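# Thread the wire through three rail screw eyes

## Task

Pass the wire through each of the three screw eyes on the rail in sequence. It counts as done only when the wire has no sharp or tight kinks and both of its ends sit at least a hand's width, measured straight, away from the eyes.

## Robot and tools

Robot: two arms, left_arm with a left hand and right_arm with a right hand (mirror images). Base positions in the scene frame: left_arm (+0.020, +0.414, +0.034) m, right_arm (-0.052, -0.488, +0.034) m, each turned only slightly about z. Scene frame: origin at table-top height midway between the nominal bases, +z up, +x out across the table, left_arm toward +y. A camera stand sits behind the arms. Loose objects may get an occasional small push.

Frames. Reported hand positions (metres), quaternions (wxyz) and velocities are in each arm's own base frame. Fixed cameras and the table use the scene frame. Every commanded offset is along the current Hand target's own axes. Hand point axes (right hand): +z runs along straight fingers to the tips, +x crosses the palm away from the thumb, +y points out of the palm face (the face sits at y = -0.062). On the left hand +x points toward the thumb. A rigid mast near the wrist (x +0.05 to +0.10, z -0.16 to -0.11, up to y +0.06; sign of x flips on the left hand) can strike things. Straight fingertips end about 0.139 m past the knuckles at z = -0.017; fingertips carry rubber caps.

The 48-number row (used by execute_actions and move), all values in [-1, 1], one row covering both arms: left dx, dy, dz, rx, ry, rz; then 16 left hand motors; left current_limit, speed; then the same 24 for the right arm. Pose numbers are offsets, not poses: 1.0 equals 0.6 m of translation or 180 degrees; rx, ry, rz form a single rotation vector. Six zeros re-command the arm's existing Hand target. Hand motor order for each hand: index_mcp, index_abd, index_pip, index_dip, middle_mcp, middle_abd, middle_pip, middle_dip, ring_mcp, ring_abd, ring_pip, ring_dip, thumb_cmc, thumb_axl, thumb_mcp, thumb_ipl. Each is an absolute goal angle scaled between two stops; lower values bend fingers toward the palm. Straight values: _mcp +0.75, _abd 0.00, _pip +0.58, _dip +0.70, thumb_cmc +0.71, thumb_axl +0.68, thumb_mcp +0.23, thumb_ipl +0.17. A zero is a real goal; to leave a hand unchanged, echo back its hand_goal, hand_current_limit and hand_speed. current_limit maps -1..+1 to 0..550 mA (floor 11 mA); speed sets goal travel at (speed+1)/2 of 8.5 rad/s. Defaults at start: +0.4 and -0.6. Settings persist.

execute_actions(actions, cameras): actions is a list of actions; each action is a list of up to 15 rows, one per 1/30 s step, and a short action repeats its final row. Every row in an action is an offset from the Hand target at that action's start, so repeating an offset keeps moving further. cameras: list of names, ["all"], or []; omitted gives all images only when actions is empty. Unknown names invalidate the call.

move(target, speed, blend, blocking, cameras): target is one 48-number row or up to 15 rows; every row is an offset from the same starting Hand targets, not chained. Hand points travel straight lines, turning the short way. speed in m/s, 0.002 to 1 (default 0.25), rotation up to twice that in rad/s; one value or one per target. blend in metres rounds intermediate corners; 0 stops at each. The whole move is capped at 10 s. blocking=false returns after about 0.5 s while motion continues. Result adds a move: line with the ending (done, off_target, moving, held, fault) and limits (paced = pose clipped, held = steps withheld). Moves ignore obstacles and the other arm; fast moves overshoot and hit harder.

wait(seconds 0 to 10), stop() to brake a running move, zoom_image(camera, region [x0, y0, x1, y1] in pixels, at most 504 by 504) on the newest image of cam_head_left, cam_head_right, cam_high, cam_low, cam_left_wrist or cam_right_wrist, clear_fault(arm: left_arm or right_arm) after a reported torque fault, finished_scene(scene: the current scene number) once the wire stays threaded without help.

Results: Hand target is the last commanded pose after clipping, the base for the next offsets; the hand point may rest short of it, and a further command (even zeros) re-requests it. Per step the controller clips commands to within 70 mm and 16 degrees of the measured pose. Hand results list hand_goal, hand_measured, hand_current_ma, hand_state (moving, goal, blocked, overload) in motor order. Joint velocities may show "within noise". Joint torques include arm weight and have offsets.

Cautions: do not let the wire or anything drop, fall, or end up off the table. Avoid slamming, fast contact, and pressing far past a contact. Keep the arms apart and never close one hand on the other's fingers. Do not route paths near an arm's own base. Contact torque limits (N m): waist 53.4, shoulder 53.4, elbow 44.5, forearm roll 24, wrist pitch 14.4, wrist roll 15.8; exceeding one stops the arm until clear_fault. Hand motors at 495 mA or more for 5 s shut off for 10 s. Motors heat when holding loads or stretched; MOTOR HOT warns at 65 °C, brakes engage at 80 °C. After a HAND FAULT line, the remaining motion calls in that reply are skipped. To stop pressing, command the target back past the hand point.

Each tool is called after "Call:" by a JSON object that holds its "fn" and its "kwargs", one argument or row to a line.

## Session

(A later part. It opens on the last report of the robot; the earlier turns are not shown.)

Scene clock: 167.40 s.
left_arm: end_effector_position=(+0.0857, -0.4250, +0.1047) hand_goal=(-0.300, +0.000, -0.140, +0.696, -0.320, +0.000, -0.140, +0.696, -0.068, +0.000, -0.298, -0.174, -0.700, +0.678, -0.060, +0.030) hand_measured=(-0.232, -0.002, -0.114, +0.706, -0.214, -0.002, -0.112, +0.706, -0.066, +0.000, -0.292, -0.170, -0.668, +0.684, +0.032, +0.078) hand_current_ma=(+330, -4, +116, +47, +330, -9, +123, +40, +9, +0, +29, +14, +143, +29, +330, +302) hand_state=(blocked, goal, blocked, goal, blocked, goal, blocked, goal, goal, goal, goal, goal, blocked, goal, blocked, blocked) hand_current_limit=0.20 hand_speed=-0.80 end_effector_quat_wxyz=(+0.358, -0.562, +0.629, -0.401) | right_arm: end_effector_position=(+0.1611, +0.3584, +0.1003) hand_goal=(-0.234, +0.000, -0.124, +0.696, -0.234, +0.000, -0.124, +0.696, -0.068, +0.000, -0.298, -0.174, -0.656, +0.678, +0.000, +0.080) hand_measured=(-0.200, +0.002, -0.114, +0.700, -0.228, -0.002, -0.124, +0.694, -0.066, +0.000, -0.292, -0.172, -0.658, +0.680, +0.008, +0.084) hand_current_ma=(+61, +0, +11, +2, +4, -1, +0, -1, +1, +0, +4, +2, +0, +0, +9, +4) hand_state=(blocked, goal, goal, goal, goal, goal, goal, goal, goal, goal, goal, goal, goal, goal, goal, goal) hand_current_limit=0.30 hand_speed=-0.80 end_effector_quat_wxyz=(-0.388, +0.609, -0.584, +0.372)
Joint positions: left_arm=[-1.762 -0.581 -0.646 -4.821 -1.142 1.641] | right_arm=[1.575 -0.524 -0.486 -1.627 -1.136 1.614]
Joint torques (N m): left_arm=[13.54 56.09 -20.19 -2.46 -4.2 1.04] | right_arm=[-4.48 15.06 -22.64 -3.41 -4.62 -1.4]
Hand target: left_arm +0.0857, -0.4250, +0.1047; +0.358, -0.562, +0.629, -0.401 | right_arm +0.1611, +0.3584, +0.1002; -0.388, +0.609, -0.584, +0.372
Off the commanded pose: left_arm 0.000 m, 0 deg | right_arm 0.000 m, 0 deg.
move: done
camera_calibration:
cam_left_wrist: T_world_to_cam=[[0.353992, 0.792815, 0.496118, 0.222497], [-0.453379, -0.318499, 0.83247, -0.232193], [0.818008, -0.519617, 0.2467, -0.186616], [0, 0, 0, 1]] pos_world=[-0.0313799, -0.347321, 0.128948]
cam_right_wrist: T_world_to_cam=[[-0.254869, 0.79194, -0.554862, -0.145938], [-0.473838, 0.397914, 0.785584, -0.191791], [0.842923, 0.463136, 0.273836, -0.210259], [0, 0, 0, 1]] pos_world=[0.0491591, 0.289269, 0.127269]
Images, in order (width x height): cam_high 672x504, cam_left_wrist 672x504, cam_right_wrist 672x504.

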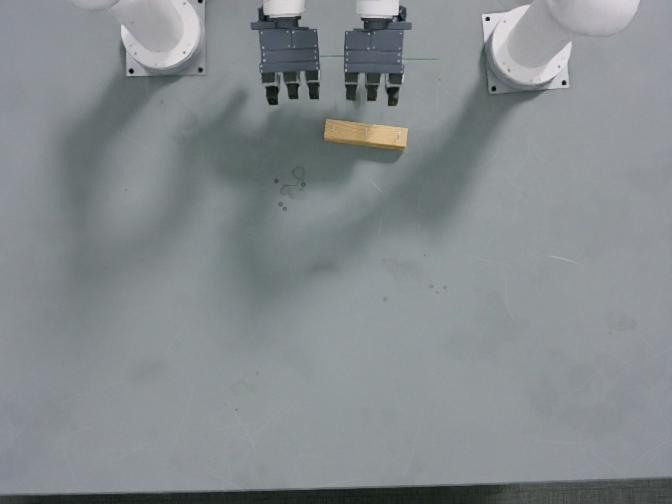

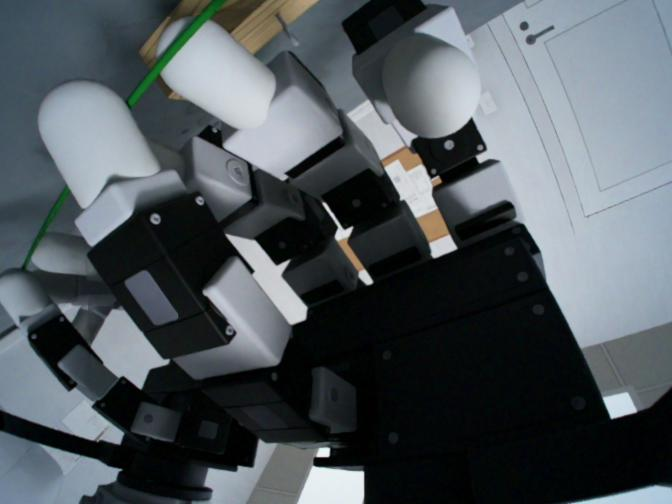

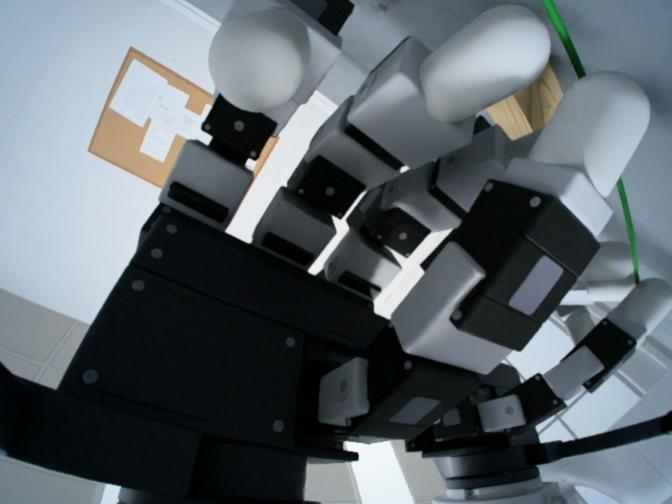

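Call:
{"fn": "move", "kwargs": {
  "target": [
    [0,0,0,0,0,0,-0.30,0,-0.14,0.696,-0.32,0,-0.14,0.696,-0.068,0,-0.299,-0.174,-0.70,0.677,-0.06,0.03,0.2,-0.8,0,0,0,0,0,0,-0.26,0,-0.12,0.696,-0.318,0,-0.05,0.696,-0.068,0,-0.299,-0.174,-0.657,0.677,0,0.08,0.3,-0.8],
    [0,0,0,0,0,0,-0.30,0,-0.14,0.696,-0.32,0,-0.14,0.696,-0.068,0,-0.299,-0.174,-0.70,0.677,-0.06,0.03,0.2,-0.8,0,0,0,0,0,0,-0.32,0,-0.12,0.696,-0.38,0,-0.03,0.696,-0.068,0,-0.299,-0.174,-0.657,0.677,-0.04,0.06,0.3,-0.8]
  ],
  "speed": 0.03,
  "cameras": ["cam_left_wrist","cam_high","cam_right_wrist"]
}}

Call:
{"fn": "zoom_image", "kwargs": {
  "camera": "cam_right_wrist",
  "region": [400, 0, 672, 300]
}}

Call:
{"fn": "zoom_image", "kwargs": {
  "camera": "cam_left_wrist",
  "region": [0, 150, 300, 450]
}}

Scene clock: 168.90 s.
left_arm: end_effector_position=(+0.0857, -0.4250, +0.1047) hand_goal=(-0.300, +0.000, -0.140, +0.696, -0.320, +0.000, -0.140, +0.696, -0.068, +0.000, -0.298, -0.174, -0.700, +0.678, -0.060, +0.030) hand_measured=(-0.232, -0.002, -0.114, +0.706, -0.214, -0.002, -0.112, +0.706, -0.066, +0.000, -0.292, -0.170, -0.668, +0.684, +0.032, +0.078) hand_current_ma=(+330, -4, +116, +47, +330, -9, +123, +40, +9, +0, +29, +14, +143, +29, +330, +302) hand_state=(blocked, goal, blocked, goal, blocked, goal, blocked, goal, goal, goal, goal, goal, blocked, goal, blocked, blocked) hand_current_limit=0.20 hand_speed=-0.80 end_effector_quat_wxyz=(+0.358, -0.562, +0.629, -0.401) | right_arm: end_effector_position=(+0.1611, +0.3584, +0.1002) hand_goal=(-0.320, +0.000, -0.120, +0.696, -0.380, +0.000, -0.030, +0.696, -0.068, +0.000, -0.298, -0.174, -0.656, +0.678, -0.040, +0.060) hand_measured=(-0.222, +0.002, -0.096, +0.706, -0.372, -0.002, -0.030, +0.694, -0.066, +0.000, -0.292, -0.172, -0.658, +0.680, +0.006, +0.084) hand_current_ma=(+297, +0, +33, +9, +8, -1, +0, -1, +1, +0, +4, +2, +0, +0, +135, +52) hand_state=(blocked, goal, blocked, goal, goal, goal, goal, goal, goal, goal, goal, goal, goal, goal, blocked, blocked) hand_current_limit=0.30 hand_speed=-0.80 end_effector_quat_wxyz=(-0.388, +0.609, -0.584, +0.372)
Joint positions: left_arm=[-1.762 -0.581 -0.646 -4.821 -1.142 1.641] | right_arm=[1.575 -0.524 -0.486 -1.627 -1.136 1.614]
Joint torques (N m): left_arm=[13.24 55.92 -18.77 -2.97 -3.96 0.83] | right_arm=[-5.08 14.35 -21.92 -3.37 -4.32 -1.11]
Hand target: left_arm +0.0857, -0.4250, +0.1047; +0.358, -0.562, +0.629, -0.401 | right_arm +0.1611, +0.3584, +0.1002; -0.388, +0.609, -0.584, +0.372
Off the commanded pose: left_arm 0.000 m, 0 deg | right_arm 0.000 m, 0 deg.
move: done
camera_calibration:
cam_left_wrist: T_world_to_cam=[[0.353992, 0.792815, 0.496118, 0.222497], [-0.453379, -0.318499, 0.83247, -0.232193], [0.818008, -0.519617, 0.2467, -0.186616], [0, 0, 0, 1]] pos_world=[-0.0313799, -0.347321, 0.128948]
cam_right_wrist: T_world_to_cam=[[-0.254833, 0.791909, -0.554924, -0.145818], [-0.473858, 0.397976, 0.78554, -0.191715], [0.842923, 0.463137, 0.273835, -0.210297], [0, 0, 0, 1]] pos_world=[0.0492591, 0.289169, 0.127269]
Images, in order (width x height): cam_high 672x504, cam_left_wrist 672x504, cam_right_wrist 672x504.

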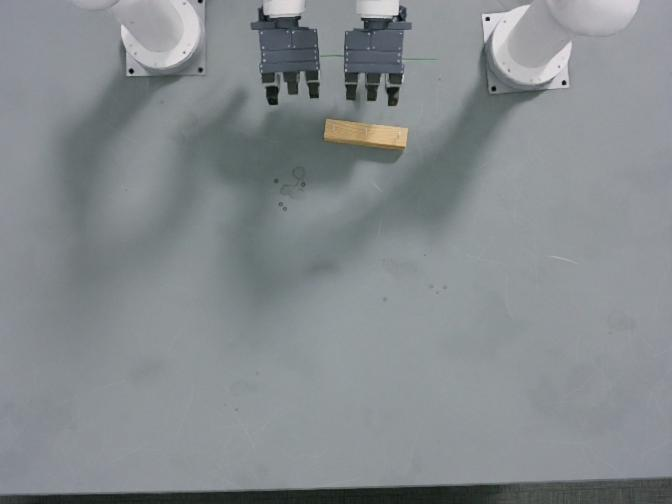

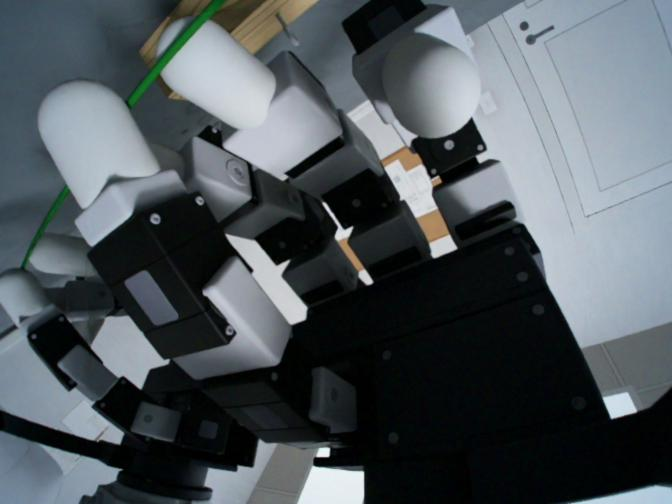

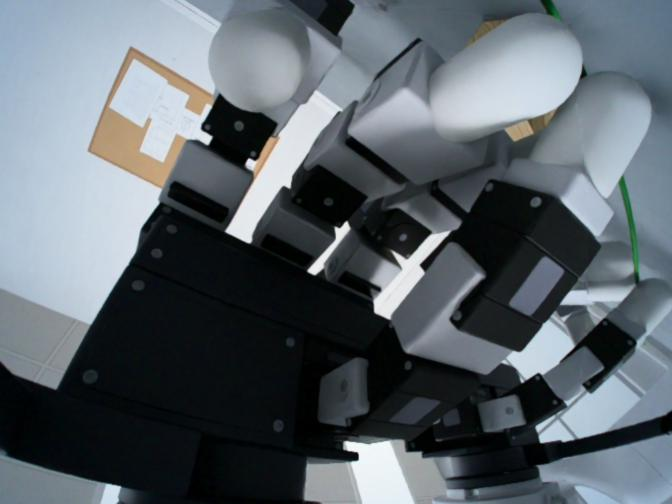

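Scaled by 1.680 from the camera's 672x504 image, which has a finer 960x720 frame.

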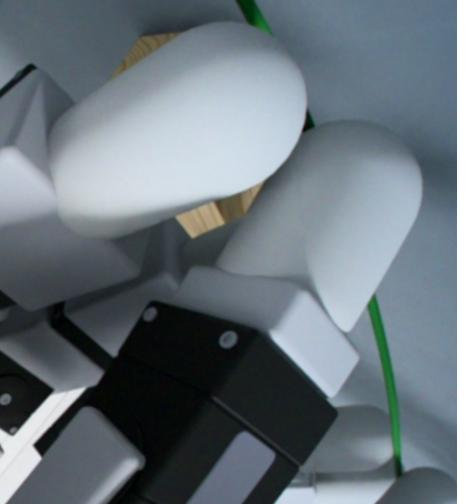

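Scaled by 1.680 from the camera's 672x504 image, which has a finer 960x720 frame.

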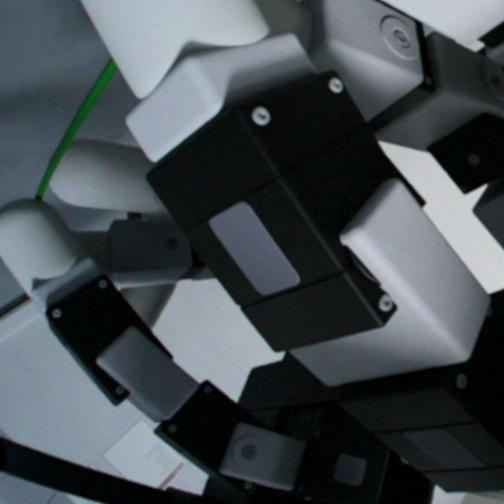

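Call:
{"fn": "move", "kwargs": {
  "target": [
    [0,0,0,0,0,0,-0.30,0,-0.14,0.696,-0.32,0,-0.14,0.696,-0.068,0,-0.299,-0.174,-0.70,0.677,-0.06,0.03,0.2,-0.8,0,0,0,0,0,0,-0.32,0,-0.12,0.696,-0.43,0,0.05,0.696,-0.068,0,-0.299,-0.174,-0.657,0.677,-0.06,0.05,0.3,-0.8],
    [0,0,0,0,0,0,-0.30,0,-0.14,0.696,-0.32,0,-0.14,0.696,-0.068,0,-0.299,-0.174,-0.70,0.677,-0.06,0.03,0.2,-0.8,0,0,0,0,0,0,-0.32,0,-0.12,0.696,-0.48,0,0.08,0.696,-0.068,0,-0.299,-0.174,-0.657,0.677,-0.08,0.04,0.3,-0.8]
  ],
  "speed": 0.03,
  "cameras": ["cam_left_wrist","cam_right_wrist"]
}}

Call:
{"fn": "zoom_image", "kwargs": {
  "camera": "cam_right_wrist",
  "region": [400, 0, 672, 300]
}}

Scene clock: 170.20 s.
left_arm: end_effector_position=(+0.0857, -0.4250, +0.1047) hand_goal=(-0.300, +0.000, -0.140, +0.696, -0.320, +0.000, -0.140, +0.696, -0.068, +0.000, -0.298, -0.174, -0.700, +0.678, -0.060, +0.030) hand_measured=(-0.234, -0.002, -0.112, +0.708, -0.216, -0.002, -0.112, +0.706, -0.066, +0.000, -0.292, -0.170, -0.668, +0.684, +0.032, +0.078) hand_current_ma=(+330, -4, +128, +54, +330, -9, +122, +40, +9, +0, +29, +14, +143, +29, +330, +302) hand_state=(blocked, goal, blocked, goal, blocked, goal, blocked, goal, goal, goal, goal, goal, blocked, goal, blocked, blocked) hand_current_limit=0.20 hand_speed=-0.80 end_effector_quat_wxyz=(+0.358, -0.562, +0.629, -0.401) | right_arm: end_effector_position=(+0.1611, +0.3584, +0.1002) hand_goal=(-0.320, +0.000, -0.120, +0.696, -0.480, +0.000, +0.080, +0.696, -0.068, +0.000, -0.298, -0.174, -0.656, +0.678, -0.080, +0.040) hand_measured=(-0.296, +0.002, -0.104, +0.702, -0.460, -0.002, +0.084, +0.694, -0.066, +0.000, -0.292, -0.172, -0.660, +0.678, -0.064, +0.048) hand_current_ma=(+38, +1, +18, +6, +29, -1, +3, +0, +1, +0, +4, +2, -2, +0, +29, +11) hand_state=(blocked, goal, goal, goal, goal, goal, goal, goal, goal, goal, goal, goal, goal, goal, goal, goal) hand_current_limit=0.30 hand_speed=-0.80 end_effector_quat_wxyz=(-0.388, +0.609, -0.584, +0.372)
Joint positions: left_arm=[-1.762 -0.581 -0.646 -4.821 -1.142 1.641] | right_arm=[1.575 -0.524 -0.486 -1.627 -1.136 1.614]
Joint torques (N m): left_arm=[11.4 55.82 -17.16 -2.89 -4.02 0.82] | right_arm=[-4.03 15.1 -20.92 -3.24 -3.91 -0.85]
Hand target: left_arm +0.0857, -0.4250, +0.1047; +0.358, -0.562, +0.629, -0.401 | right_arm +0.1611, +0.3584, +0.1002; -0.388, +0.609, -0.584, +0.372
Off the commanded pose: left_arm 0.000 m, 0 deg | right_arm 0.000 m, 0 deg.
move: done
camera_calibration:
cam_left_wrist: T_world_to_cam=[[0.353992, 0.792815, 0.496118, 0.222497], [-0.453379, -0.318499, 0.83247, -0.232193], [0.818008, -0.519617, 0.2467, -0.186616], [0, 0, 0, 1]] pos_world=[-0.0313799, -0.347321, 0.128948]
cam_right_wrist: T_world_to_cam=[[-0.254833, 0.791909, -0.554924, -0.145818], [-0.473858, 0.397976, 0.78554, -0.191715], [0.842923, 0.463137, 0.273835, -0.210297], [0, 0, 0, 1]] pos_world=[0.0492591, 0.289169, 0.127269]
Images, in order (width x height): cam_left_wrist 672x504, cam_right_wrist 672x504.

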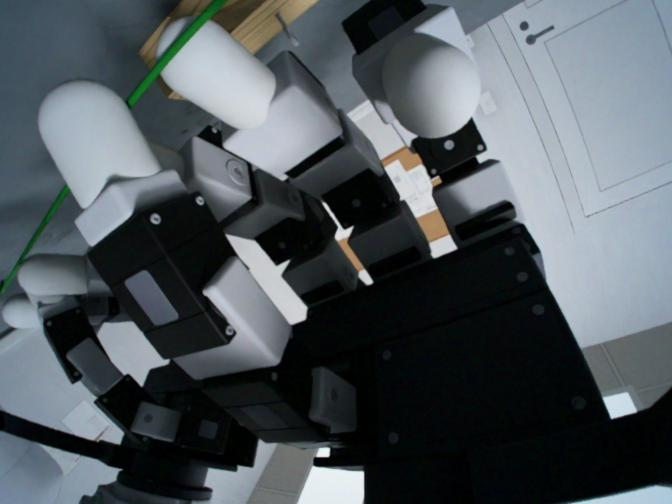

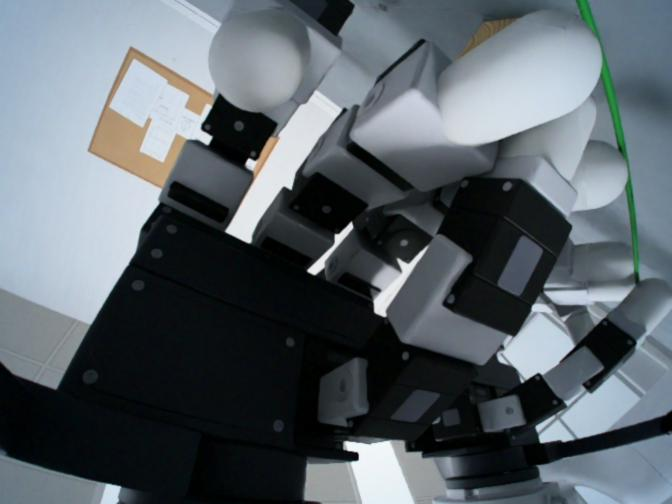

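Scaled by 1.680 from the camera's 672x504 image, which has a finer 960x720 frame.

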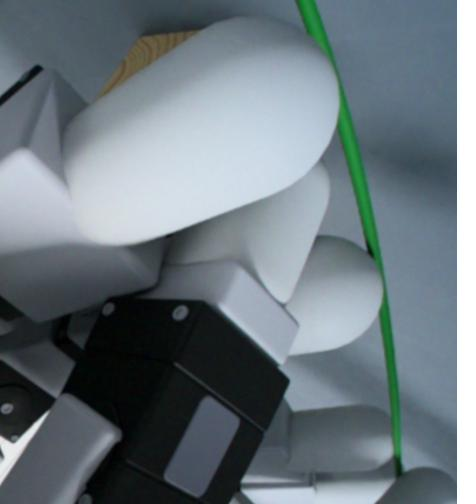

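Call:
{"fn": "move", "kwargs": {
  "target": [
    [0,0,0,0,0,0,-0.30,0,-0.14,0.696,-0.32,0,-0.14,0.696,-0.068,0,-0.299,-0.174,-0.70,0.677,-0.06,0.03,0.2,-0.8,0,-0.0378,-0.0176,0,0,0,-0.32,0,-0.12,0.696,-0.48,0,0.08,0.696,-0.068,0,-0.299,-0.174,-0.657,0.677,-0.08,0.04,0.3,-0.8],
    [0,0,0,0,0,0,-0.30,0,-0.14,0.696,-0.32,0,-0.14,0.696,-0.068,0,-0.299,-0.174,-0.70,0.677,-0.06,0.03,0.2,-0.8,0,-0.0378,-0.0176,0,0,0,0.115,0,-0.438,0.696,0.115,0,-0.438,0.696,-0.068,0,-0.299,-0.174,-0.657,0.677,0,0.08,0.3,-0.6]
  ],
  "speed": 0.06,
  "cameras": ["cam_left_wrist","cam_right_wrist","cam_high"]
}}

Call:
{"fn": "zoom_image", "kwargs": {
  "camera": "cam_right_wrist",
  "region": [400, 0, 672, 300]
}}

Call:
{"fn": "zoom_image", "kwargs": {
  "camera": "cam_left_wrist",
  "region": [0, 50, 300, 350]
}}

Call:
{"fn": "zoom_image", "kwargs": {
  "camera": "cam_high",
  "region": [230, 10, 450, 160]
}}

Scene clock: 172.30 s.
left_arm: end_effector_position=(+0.0857, -0.4250, +0.1047) hand_goal=(-0.300, +0.000, -0.140, +0.696, -0.320, +0.000, -0.140, +0.696, -0.068, +0.000, -0.298, -0.174, -0.700, +0.678, -0.060, +0.030) hand_measured=(-0.234, -0.002, -0.112, +0.708, -0.216, -0.002, -0.112, +0.706, -0.066, +0.000, -0.292, -0.170, -0.668, +0.684, +0.032, +0.078) hand_current_ma=(+330, -4, +128, +54, +330, -9, +122, +40, +9, +0, +29, +14, +143, +29, +330, +302) hand_state=(blocked, goal, blocked, goal, blocked, goal, blocked, goal, goal, goal, goal, goal, blocked, goal, blocked, blocked) hand_current_limit=0.20 hand_speed=-0.80 end_effector_quat_wxyz=(+0.358, -0.562, +0.629, -0.401) | right_arm: end_effector_position=(+0.1611, +0.3584, +0.1252) hand_goal=(+0.116, +0.000, -0.438, +0.696, +0.116, +0.000, -0.438, +0.696, -0.068, +0.000, -0.298, -0.174, -0.656, +0.678, +0.000, +0.080) hand_measured=(+0.110, +0.002, -0.432, +0.700, +0.110, -0.002, -0.432, +0.694, -0.066, +0.000, -0.292, -0.172, -0.658, +0.678, -0.002, +0.078) hand_current_ma=(-4, +1, +5, +2, -4, -1, +4, +0, +1, +0, +4, +2, -1, +0, -1, -1) hand_state=(goal, goal, goal, goal, goal, goal, goal, goal, goal, goal, goal, goal, goal, goal, goal, goal) hand_current_limit=0.30 hand_speed=-0.60 end_effector_quat_wxyz=(-0.388, +0.609, -0.584, +0.372)
Joint positions: left_arm=[-1.762 -0.581 -0.646 -4.821 -1.142 1.641] | right_arm=[1.575 -0.441 -0.47 -1.596 -1.134 1.539]
Joint torques (N m): left_arm=[11.36 55.16 -14.51 -2.28 -4.02 0.71] | right_arm=[5.69 39.26 -1.86 3.23 0.39 -1.61]
Hand target: left_arm +0.0857, -0.4250, +0.1047; +0.358, -0.562, +0.629, -0.401 | right_arm +0.1611, +0.3584, +0.1252; -0.388, +0.609, -0.584, +0.372
Off the commanded pose: left_arm 0.000 m, 0 deg | right_arm 0.000 m, 0 deg.
move: done
camera_calibration:
cam_left_wrist: T_world_to_cam=[[0.353992, 0.792815, 0.496118, 0.222497], [-0.453379, -0.318499, 0.83247, -0.232193], [0.818008, -0.519617, 0.2467, -0.186616], [0, 0, 0, 1]] pos_world=[-0.0313799, -0.347321, 0.128948]
cam_right_wrist: T_world_to_cam=[[-0.25488, 0.791883, -0.554939, -0.131933], [-0.473792, 0.398012, 0.785562, -0.211371], [0.842946, 0.463149, 0.273742, -0.217133], [0, 0, 0, 1]] pos_world=[0.0492589, 0.289168, 0.152269]
Images, in order (width x height): cam_high 672x504, cam_left_wrist 672x504, cam_right_wrist 672x504.

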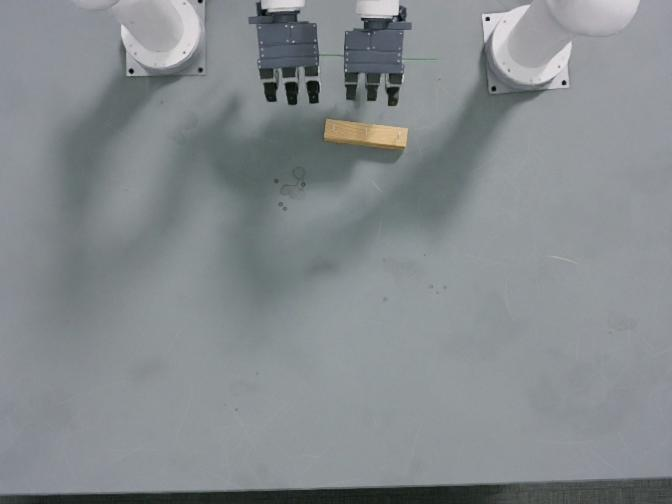

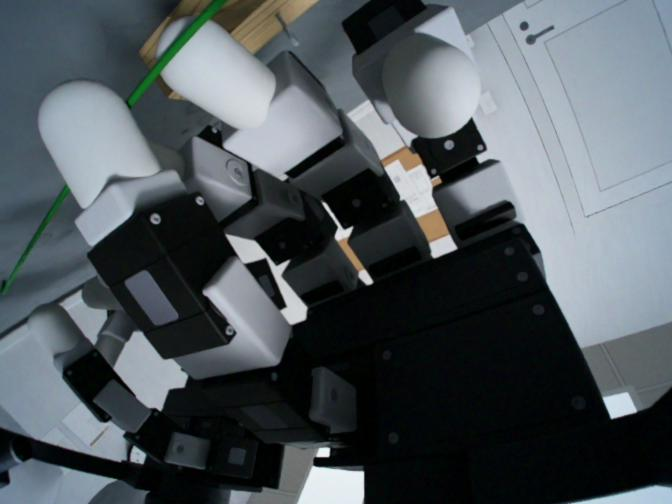

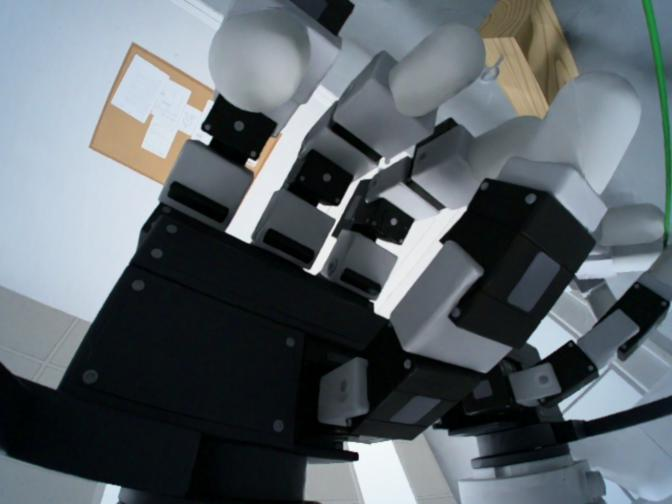

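Scaled by 1.680 from the camera's 672x504 image, which has a finer 960x720 frame.

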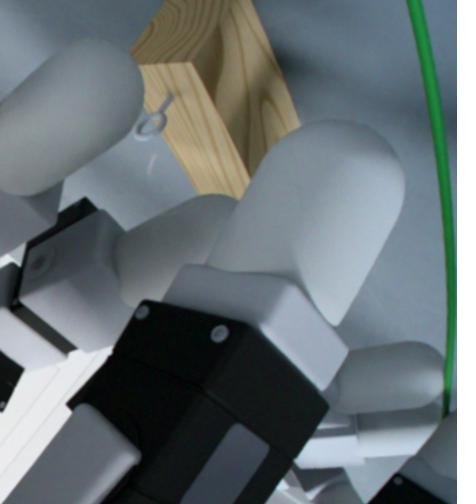

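Scaled by 1.680 from the camera's 672x504 image, which has a finer 960x720 frame.

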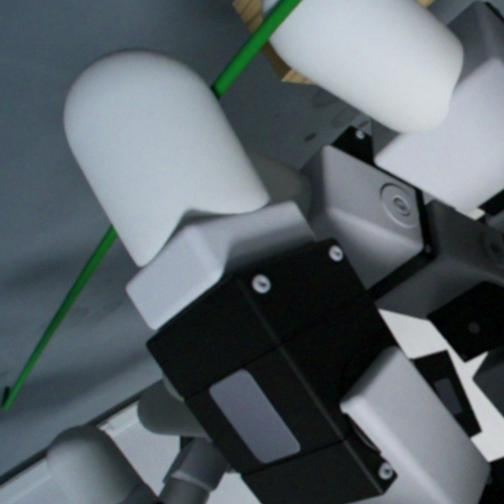

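Scaled by 2.291 from the camera's 672x504 image, which has a finer 960x720 frame.

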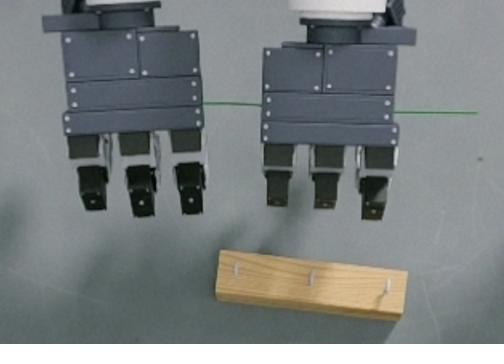

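Call:
{"fn": "move", "kwargs": {
  "target": [
    [0,0,0,0,0,0,-0.30,0,-0.14,0.696,-0.32,0,-0.14,0.696,-0.068,0,-0.299,-0.174,-0.70,0.677,-0.06,0.03,0.2,-0.8,0.0113,0.0107,-0.023,0,0.0237,0.011,0.115,0,-0.438,0.696,0.115,0,-0.438,0.696,-0.068,0,-0.299,-0.174,-0.657,0.677,0,0.08,0.3,-0.8],
    [0,0,0,0,0,0,-0.30,0,-0.14,0.696,-0.32,0,-0.14,0.696,-0.068,0,-0.299,-0.174,-0.70,0.677,-0.06,0.03,0.2,-0.8,0.0113,0.0563,-0.0017,0,0.0237,0.011,0.115,0,-0.438,0.696,0.115,0,-0.438,0.696,-0.068,0,-0.299,-0.174,-0.657,0.677,0,0.08,0.3,-0.6]
  ],
  "speed": 0.05,
  "cameras": ["cam_left_wrist","cam_right_wrist"]
}}

Call:
{"fn": "zoom_image", "kwargs": {
  "camera": "cam_right_wrist",
  "region": [400, 0, 672, 300]
}}

Call:
{"fn": "zoom_image", "kwargs": {
  "camera": "cam_left_wrist",
  "region": [0, 100, 300, 400]
}}

Scene clock: 176.00 s.
left_arm: end_effector_position=(+0.0857, -0.4250, +0.1047) hand_goal=(-0.300, +0.000, -0.140, +0.696, -0.320, +0.000, -0.140, +0.696, -0.068, +0.000, -0.298, -0.174, -0.700, +0.678, -0.060, +0.030) hand_measured=(-0.234, -0.002, -0.112, +0.708, -0.216, -0.002, -0.112, +0.706, -0.066, +0.000, -0.292, -0.170, -0.668, +0.684, +0.032, +0.078) hand_current_ma=(+330, -4, +128, +54, +330, -9, +122, +40, +9, +0, +29, +14, +143, +29, +330, +302) hand_state=(blocked, goal, blocked, goal, blocked, goal, blocked, goal, goal, goal, goal, goal, blocked, goal, blocked, blocked) hand_current_limit=0.20 hand_speed=-0.80 end_effector_quat_wxyz=(+0.358, -0.562, +0.629, -0.401) | right_arm: end_effector_position=(+0.1462, +0.3510, +0.0951) hand_goal=(+0.116, +0.000, -0.438, +0.696, +0.116, +0.000, -0.438, +0.696, -0.068, +0.000, -0.298, -0.174, -0.656, +0.678, +0.000, +0.080) hand_measured=(+0.110, +0.002, -0.432, +0.700, +0.110, -0.002, -0.432, +0.694, -0.066, +0.000, -0.292, -0.172, -0.658, +0.678, -0.002, +0.078) hand_current_ma=(-4, +1, +5, +2, -4, -1, +4, +0, +1, +0, +4, +2, -1, +0, -1, -1) hand_state=(goal, goal, goal, goal, goal, goal, goal, goal, goal, goal, goal, goal, goal, goal, goal, goal) hand_current_limit=0.30 hand_speed=-0.60 end_effector_quat_wxyz=(-0.372, +0.584, -0.608, +0.387)
Joint positions: left_arm=[-1.762 -0.581 -0.646 -4.821 -1.142 1.641] | right_arm=[1.625 -0.548 -0.506 -1.497 -1.131 1.617]
Joint torques (N m): left_arm=[11.61 53.45 -10.98 -2.35 -3.96 0.72] | right_arm=[-4.52 13.63 -21.56 -3.45 0.58 1.89]
Hand target: left_arm +0.0857, -0.4250, +0.1047; +0.358, -0.562, +0.629, -0.401 | right_arm +0.1462, +0.3510, +0.0951; -0.372, +0.584, -0.608, +0.387
Off the commanded pose: left_arm 0.000 m, 0 deg | right_arm 0.000 m, 0 deg.
move: done
camera_calibration:
cam_left_wrist: T_world_to_cam=[[0.353992, 0.792815, 0.496118, 0.222497], [-0.453379, -0.318499, 0.83247, -0.232193], [0.818008, -0.519617, 0.2467, -0.186616], [0, 0, 0, 1]] pos_world=[-0.0313799, -0.347321, 0.128948]
cam_right_wrist: T_world_to_cam=[[-0.189032, 0.810039, -0.55507, -0.162656], [-0.439606, 0.435645, 0.785468, -0.209999], [0.878074, 0.392491, 0.273747, -0.173181], [0, 0, 0, 1]] pos_world=[0.029001, 0.291215, 0.12207]
Images, in order (width x height): cam_left_wrist 672x504, cam_right_wrist 672x504.

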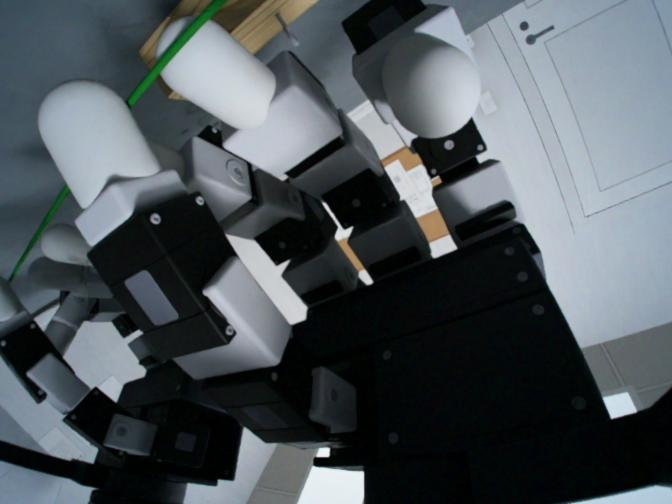

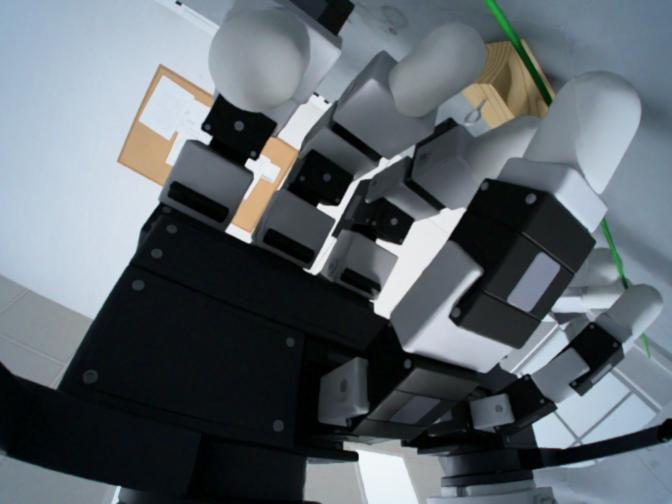

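Scaled by 1.680 from the camera's 672x504 image, which has a finer 960x720 frame.

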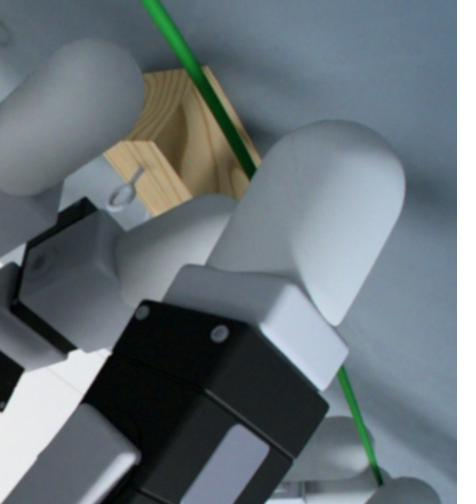

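Scaled by 1.680 from the camera's 672x504 image, which has a finer 960x720 frame.

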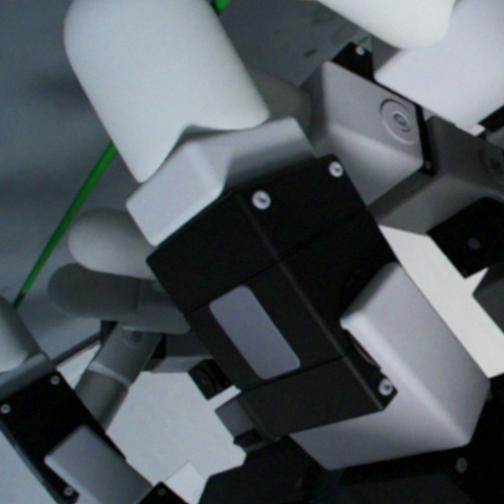

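Call:
{"fn": "move", "kwargs": {
  "target": [
    [0,0,0,0,0,0,-0.30,0,-0.14,0.696,-0.32,0,-0.14,0.696,-0.068,0,-0.299,-0.174,-0.70,0.677,-0.06,0.03,0.2,-0.8,0,0.0136,0.0063,0,0,0,0.115,0,-0.438,0.696,0.115,0,-0.438,0.696,-0.068,0,-0.299,-0.174,-0.657,0.677,0,0.08,0.3,-0.8],
    [0,0,0,0,0,0,-0.30,0,-0.14,0.696,-0.32,0,-0.14,0.696,-0.068,0,-0.299,-0.174,-0.70,0.677,-0.06,0.03,0.2,-0.8,0,0.0108,0.0124,0,0,0,-0.018,0,-0.334,0.696,-0.018,0,-0.334,0.696,-0.068,0,-0.299,-0.174,-0.657,0.677,0,0.08,0.3,-0.7]
  ],
  "speed": 0.05,
  "cameras": ["cam_left_wrist","cam_right_wrist"]
}}

Call:
{"fn": "zoom_image", "kwargs": {
  "camera": "cam_right_wrist",
  "region": [400, 0, 672, 300]
}}

Call:
{"fn": "zoom_image", "kwargs": {
  "camera": "cam_left_wrist",
  "region": [0, 100, 300, 400]
}}

Scene clock: 178.07 s.
left_arm: end_effector_position=(+0.0857, -0.4250, +0.1047) hand_goal=(-0.300, +0.000, -0.140, +0.696, -0.320, +0.000, -0.140, +0.696, -0.068, +0.000, -0.298, -0.174, -0.700, +0.678, -0.060, +0.030) hand_measured=(-0.234, -0.002, -0.112, +0.708, -0.216, -0.002, -0.112, +0.706, -0.066, +0.000, -0.292, -0.170, -0.668, +0.684, +0.032, +0.078) hand_current_ma=(+330, -4, +128, +54, +330, -9, +122, +40, +9, +0, +29, +14, +143, +29, +330, +302) hand_state=(blocked, goal, blocked, goal, blocked, goal, blocked, goal, goal, goal, goal, goal, blocked, goal, blocked, blocked) hand_current_limit=0.20 hand_speed=-0.80 end_effector_quat_wxyz=(+0.358, -0.562, +0.629, -0.401) | right_arm: end_effector_position=(+0.1502, +0.3508, +0.0860) hand_goal=(-0.018, +0.000, -0.334, +0.696, -0.018, +0.000, -0.334, +0.696, -0.068, +0.000, -0.298, -0.174, -0.656, +0.678, +0.000, +0.080) hand_measured=(-0.016, +0.002, -0.334, +0.700, -0.016, -0.002, -0.334, +0.694, -0.066, +0.000, -0.292, -0.172, -0.658, +0.678, -0.002, +0.078) hand_current_ma=(+1, +1, +0, +2, +1, -1, +0, +0, +1, +0, +4, +2, -1, +0, -1, -1) hand_state=(goal, goal, goal, goal, goal, goal, goal, goal, goal, goal, goal, goal, goal, goal, goal, goal) hand_current_limit=0.30 hand_speed=-0.70 end_effector_quat_wxyz=(-0.372, +0.584, -0.608, +0.387)
Joint positions: left_arm=[-1.762 -0.581 -0.646 -4.821 -1.142 1.641] | right_arm=[1.613 -0.577 -0.512 -1.52 -1.13 1.643]
Joint torques (N m): left_arm=[12.09 54.67 -8.87 -2.6 -4.06 0.58] | right_arm=[-5.04 18.34 1.1 -3.4 -4.6 1.9]
Hand target: left_arm +0.0857, -0.4250, +0.1047; +0.358, -0.562, +0.629, -0.401 | right_arm +0.1502, +0.3508, +0.0860; -0.372, +0.584, -0.608, +0.387
Off the commanded pose: left_arm 0.000 m, 0 deg | right_arm 0.000 m, 0 deg.
move: done
camera_calibration:
cam_left_wrist: T_world_to_cam=[[0.353992, 0.792815, 0.496118, 0.222497], [-0.453379, -0.318499, 0.83247, -0.232193], [0.818008, -0.519617, 0.2467, -0.186616], [0, 0, 0, 1]] pos_world=[-0.0313799, -0.347321, 0.128948]
cam_right_wrist: T_world_to_cam=[[-0.189081, 0.810018, -0.555085, -0.166706], [-0.439537, 0.435676, 0.78549, -0.201054], [0.878098, 0.392502, 0.273655, -0.174232], [0, 0, 0, 1]] pos_world=[0.0331009, 0.291015, 0.11307]
Images, in order (width x height): cam_left_wrist 672x504, cam_right_wrist 672x504.

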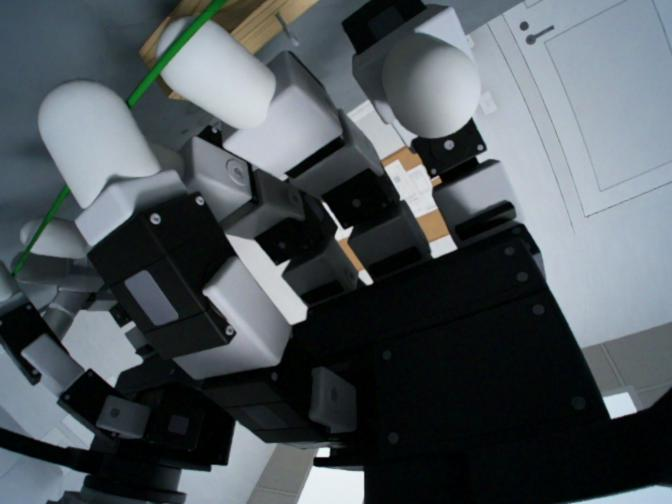

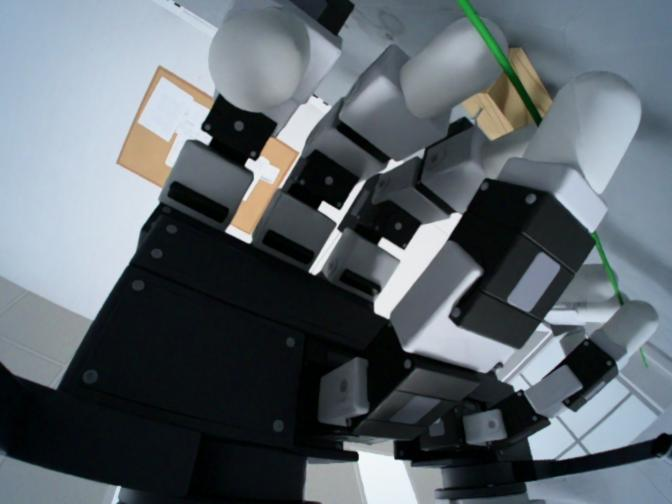

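Scaled by 1.680 from the camera's 672x504 image, which has a finer 960x720 frame.

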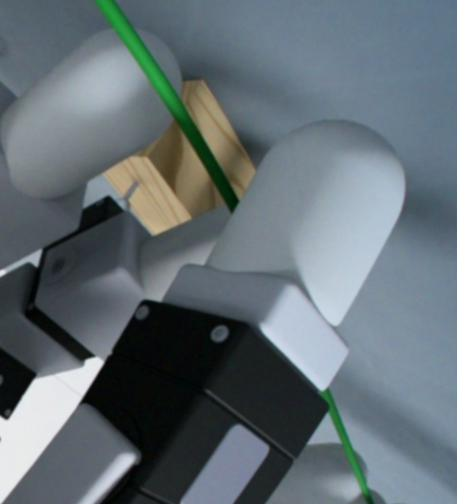

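Scaled by 1.680 from the camera's 672x504 image, which has a finer 960x720 frame.

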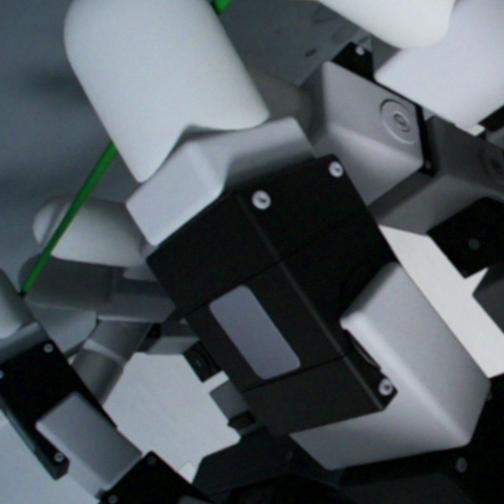

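Call:
{"fn": "move", "kwargs": {
  "target": [
    [0,0,0,0,0,0,-0.30,0,-0.14,0.696,-0.32,0,-0.14,0.696,-0.068,0,-0.299,-0.174,-0.70,0.677,-0.06,0.03,0.2,-0.8,0,0,0,0,0,0,-0.16,0,-0.203,0.696,-0.16,0,-0.203,0.696,-0.068,0,-0.299,-0.174,-0.657,0.677,0,0.08,0.3,-0.8]
  ],
  "speed": 0.03,
  "cameras": ["cam_left_wrist","cam_right_wrist"]
}}

Call:
{"fn": "zoom_image", "kwargs": {
  "camera": "cam_right_wrist",
  "region": [400, 0, 672, 300]
}}

Call:
{"fn": "zoom_image", "kwargs": {
  "camera": "cam_left_wrist",
  "region": [0, 100, 300, 400]
}}

Scene clock: 178.90 s.
left_arm: end_effector_position=(+0.0857, -0.4250, +0.1047) hand_goal=(-0.300, +0.000, -0.140, +0.696, -0.320, +0.000, -0.140, +0.696, -0.068, +0.000, -0.298, -0.174, -0.700, +0.678, -0.060, +0.030) hand_measured=(-0.234, -0.002, -0.112, +0.708, -0.216, -0.002, -0.112, +0.706, -0.066, +0.000, -0.292, -0.170, -0.668, +0.684, +0.032, +0.078) hand_current_ma=(+330, -4, +128, +54, +330, -9, +122, +40, +9, +0, +29, +14, +143, +29, +330, +302) hand_state=(blocked, goal, blocked, goal, blocked, goal, blocked, goal, goal, goal, goal, goal, blocked, goal, blocked, blocked) hand_current_limit=0.20 hand_speed=-0.80 end_effector_quat_wxyz=(+0.358, -0.562, +0.629, -0.401) | right_arm: end_effector_position=(+0.1502, +0.3508, +0.0860) hand_goal=(-0.160, +0.000, -0.202, +0.696, -0.160, +0.000, -0.202, +0.696, -0.068, +0.000, -0.298, -0.174, -0.656, +0.678, +0.000, +0.080) hand_measured=(-0.154, +0.002, -0.202, +0.700, -0.146, -0.002, -0.200, +0.696, -0.066, +0.000, -0.292, -0.172, -0.658, +0.678, +0.002, +0.080) hand_current_ma=(+5, +1, +0, +2, +19, -1, +1, +0, +1, +0, +4, +2, -1, +0, +1, +0) hand_state=(goal, goal, goal, goal, goal, goal, goal, goal, goal, goal, goal, goal, goal, goal, goal, goal) hand_current_limit=0.30 hand_speed=-0.80 end_effector_quat_wxyz=(-0.372, +0.584, -0.608, +0.387)
Joint positions: left_arm=[-1.762 -0.581 -0.646 -4.821 -1.142 1.641] | right_arm=[1.613 -0.577 -0.512 -1.52 -1.13 1.643]
Joint torques (N m): left_arm=[11.78 53.37 -8.03 -2.26 -4.03 0.6] | right_arm=[-5.21 21.89 1.23 -3.48 -4.34 1.96]
Hand target: left_arm +0.0857, -0.4250, +0.1047; +0.358, -0.562, +0.629, -0.401 | right_arm +0.1502, +0.3508, +0.0860; -0.372, +0.584, -0.608, +0.387
Off the commanded pose: left_arm 0.000 m, 0 deg | right_arm 0.000 m, 0 deg.
move: done
camera_calibration:
cam_left_wrist: T_world_to_cam=[[0.353992, 0.792815, 0.496118, 0.222497], [-0.453379, -0.318499, 0.83247, -0.232193], [0.818008, -0.519617, 0.2467, -0.186616], [0, 0, 0, 1]] pos_world=[-0.0313799, -0.347321, 0.128948]
cam_right_wrist: T_world_to_cam=[[-0.189032, 0.810039, -0.55507, -0.166715], [-0.439606, 0.435645, 0.785468, -0.201041], [0.878074, 0.392491, 0.273747, -0.174239], [0, 0, 0, 1]] pos_world=[0.033101, 0.291015, 0.11307]
Images, in order (width x height): cam_left_wrist 672x504, cam_right_wrist 672x504.

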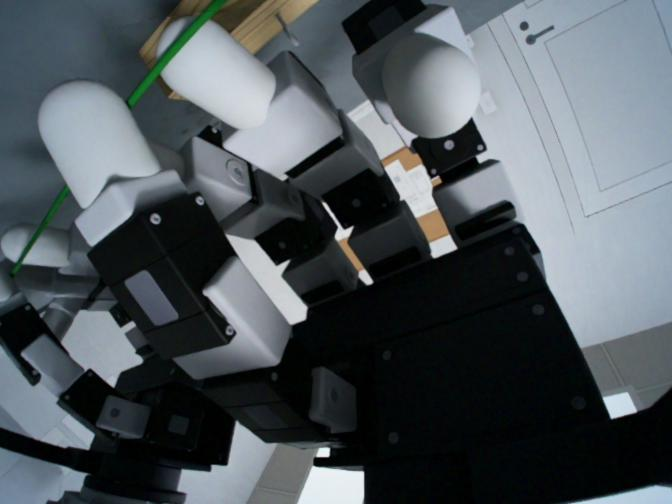

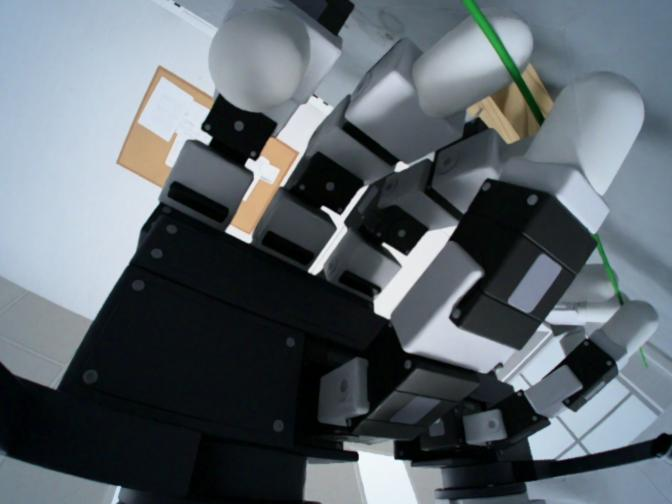

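Scaled by 1.680 from the camera's 672x504 image, which has a finer 960x720 frame.

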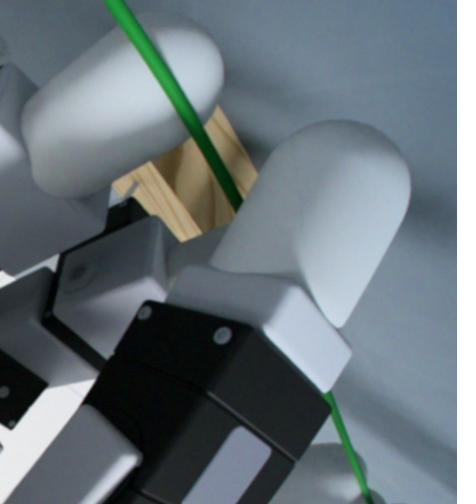

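Scaled by 1.680 from the camera's 672x504 image, which has a finer 960x720 frame.

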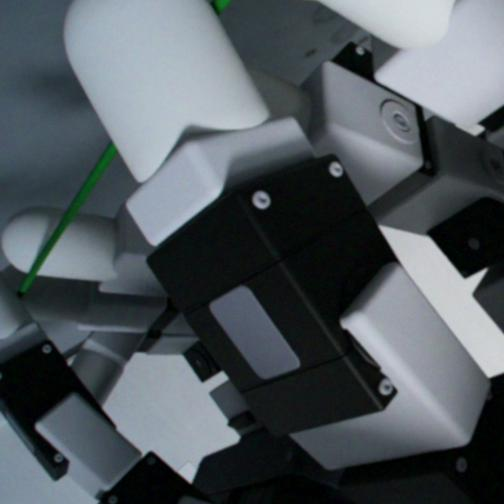

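Call:
{"fn": "move", "kwargs": {
  "target": [
    [0,0,0,0,0,0,-0.30,0,-0.14,0.696,-0.32,0,-0.14,0.696,-0.068,0,-0.299,-0.174,-0.70,0.677,-0.06,0.03,0.2,-0.8,0,0,0,0,0,0,-0.234,0,-0.124,0.696,-0.234,0,-0.124,0.696,-0.068,0,-0.299,-0.174,-0.657,0.677,0,0.08,0.3,-0.8],
    [0,0,0,0,0,0,-0.30,0,-0.14,0.696,-0.32,0,-0.14,0.696,-0.068,0,-0.299,-0.174,-0.70,0.677,-0.06,0.03,0.2,-0.8,0,0,0,0,0,0,-0.30,0,-0.09,0.696,-0.30,0,-0.09,0.696,-0.068,0,-0.299,-0.174,-0.657,0.677,-0.02,0.07,0.3,-0.8]
  ],
  "speed": 0.03,
  "cameras": ["cam_left_wrist","cam_right_wrist"]
}}

Call:
{"fn": "zoom_image", "kwargs": {
  "camera": "cam_right_wrist",
  "region": [400, 0, 672, 300]
}}

Call:
{"fn": "zoom_image", "kwargs": {
  "camera": "cam_left_wrist",
  "region": [0, 100, 300, 400]
}}

Scene clock: 180.20 s.
left_arm: end_effector_position=(+0.0857, -0.4250, +0.1047) hand_goal=(-0.300, +0.000, -0.140, +0.696, -0.320, +0.000, -0.140, +0.696, -0.068, +0.000, -0.298, -0.174, -0.700, +0.678, -0.060, +0.030) hand_measured=(-0.234, -0.002, -0.112, +0.708, -0.216, -0.002, -0.112, +0.706, -0.066, +0.000, -0.292, -0.170, -0.668, +0.684, +0.032, +0.078) hand_current_ma=(+330, -4, +129, +55, +330, -9, +127, +44, +9, +0, +29, +14, +143, +29, +330, +297) hand_state=(blocked, goal, blocked, goal, blocked, goal, blocked, goal, goal, goal, goal, goal, blocked, goal, blocked, blocked) hand_current_limit=0.20 hand_speed=-0.80 end_effector_quat_wxyz=(+0.358, -0.562, +0.629, -0.401) | right_arm: end_effector_position=(+0.1502, +0.3508, +0.0860) hand_goal=(-0.300, +0.000, -0.090, +0.696, -0.300, +0.000, -0.090, +0.696, -0.068, +0.000, -0.298, -0.174, -0.656, +0.678, -0.020, +0.070) hand_measured=(-0.246, +0.002, -0.078, +0.700, -0.240, +0.002, -0.080, +0.698, -0.066, +0.000, -0.292, -0.172, -0.656, +0.678, +0.012, +0.088) hand_current_ma=(+127, +1, +13, +2, +147, +0, +10, +1, +1, +0, +4, +2, +0, +0, +81, +37) hand_state=(blocked, goal, goal, goal, blocked, goal, goal, goal, goal, goal, goal, goal, goal, goal, blocked, goal) hand_current_limit=0.30 hand_speed=-0.80 end_effector_quat_wxyz=(-0.372, +0.584, -0.608, +0.387)
Joint positions: left_arm=[-1.762 -0.581 -0.646 -4.821 -1.142 1.641] | right_arm=[1.613 -0.577 -0.512 -1.52 -1.13 1.643]
Joint torques (N m): left_arm=[11.54 53.17 -7.35 -2.01 -3.95 0.57] | right_arm=[-3.14 26.46 1.05 -3.23 -3.88 1.78]
Hand target: left_arm +0.0857, -0.4250, +0.1047; +0.358, -0.562, +0.629, -0.401 | right_arm +0.1502, +0.3508, +0.0860; -0.372, +0.584, -0.608, +0.387
Off the commanded pose: left_arm 0.000 m, 0 deg | right_arm 0.000 m, 0 deg.
move: done
camera_calibration:
cam_left_wrist: T_world_to_cam=[[0.353992, 0.792815, 0.496118, 0.222497], [-0.453379, -0.318499, 0.83247, -0.232193], [0.818008, -0.519617, 0.2467, -0.186616], [0, 0, 0, 1]] pos_world=[-0.0313799, -0.347321, 0.128948]
cam_right_wrist: T_world_to_cam=[[-0.189032, 0.810039, -0.55507, -0.166715], [-0.439606, 0.435645, 0.785468, -0.201041], [0.878074, 0.392491, 0.273747, -0.174239], [0, 0, 0, 1]] pos_world=[0.033101, 0.291015, 0.11307]
Images, in order (width x height): cam_left_wrist 672x504, cam_right_wrist 672x504.

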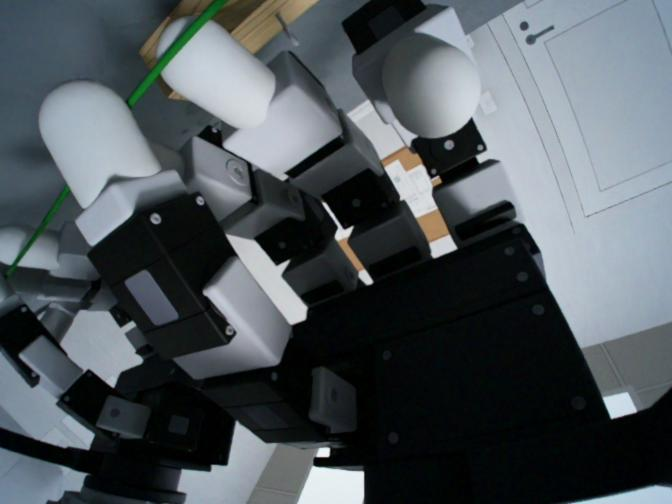

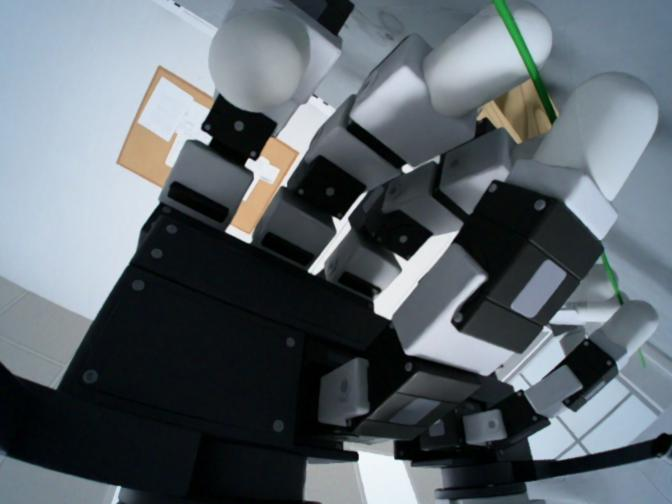

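Scaled by 1.680 from the camera's 672x504 image, which has a finer 960x720 frame.

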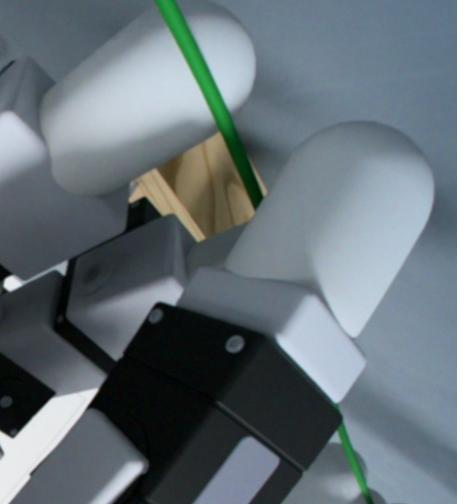

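Scaled by 1.680 from the camera's 672x504 image, which has a finer 960x720 frame.

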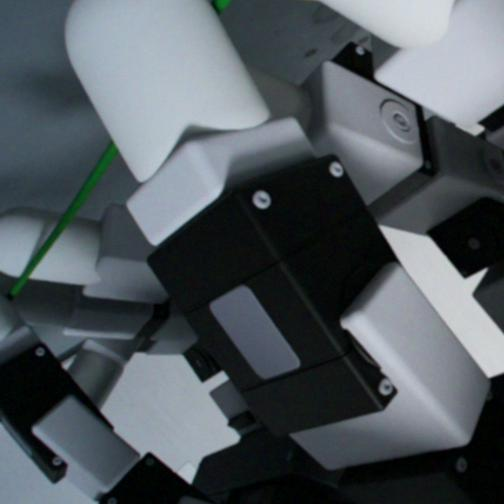

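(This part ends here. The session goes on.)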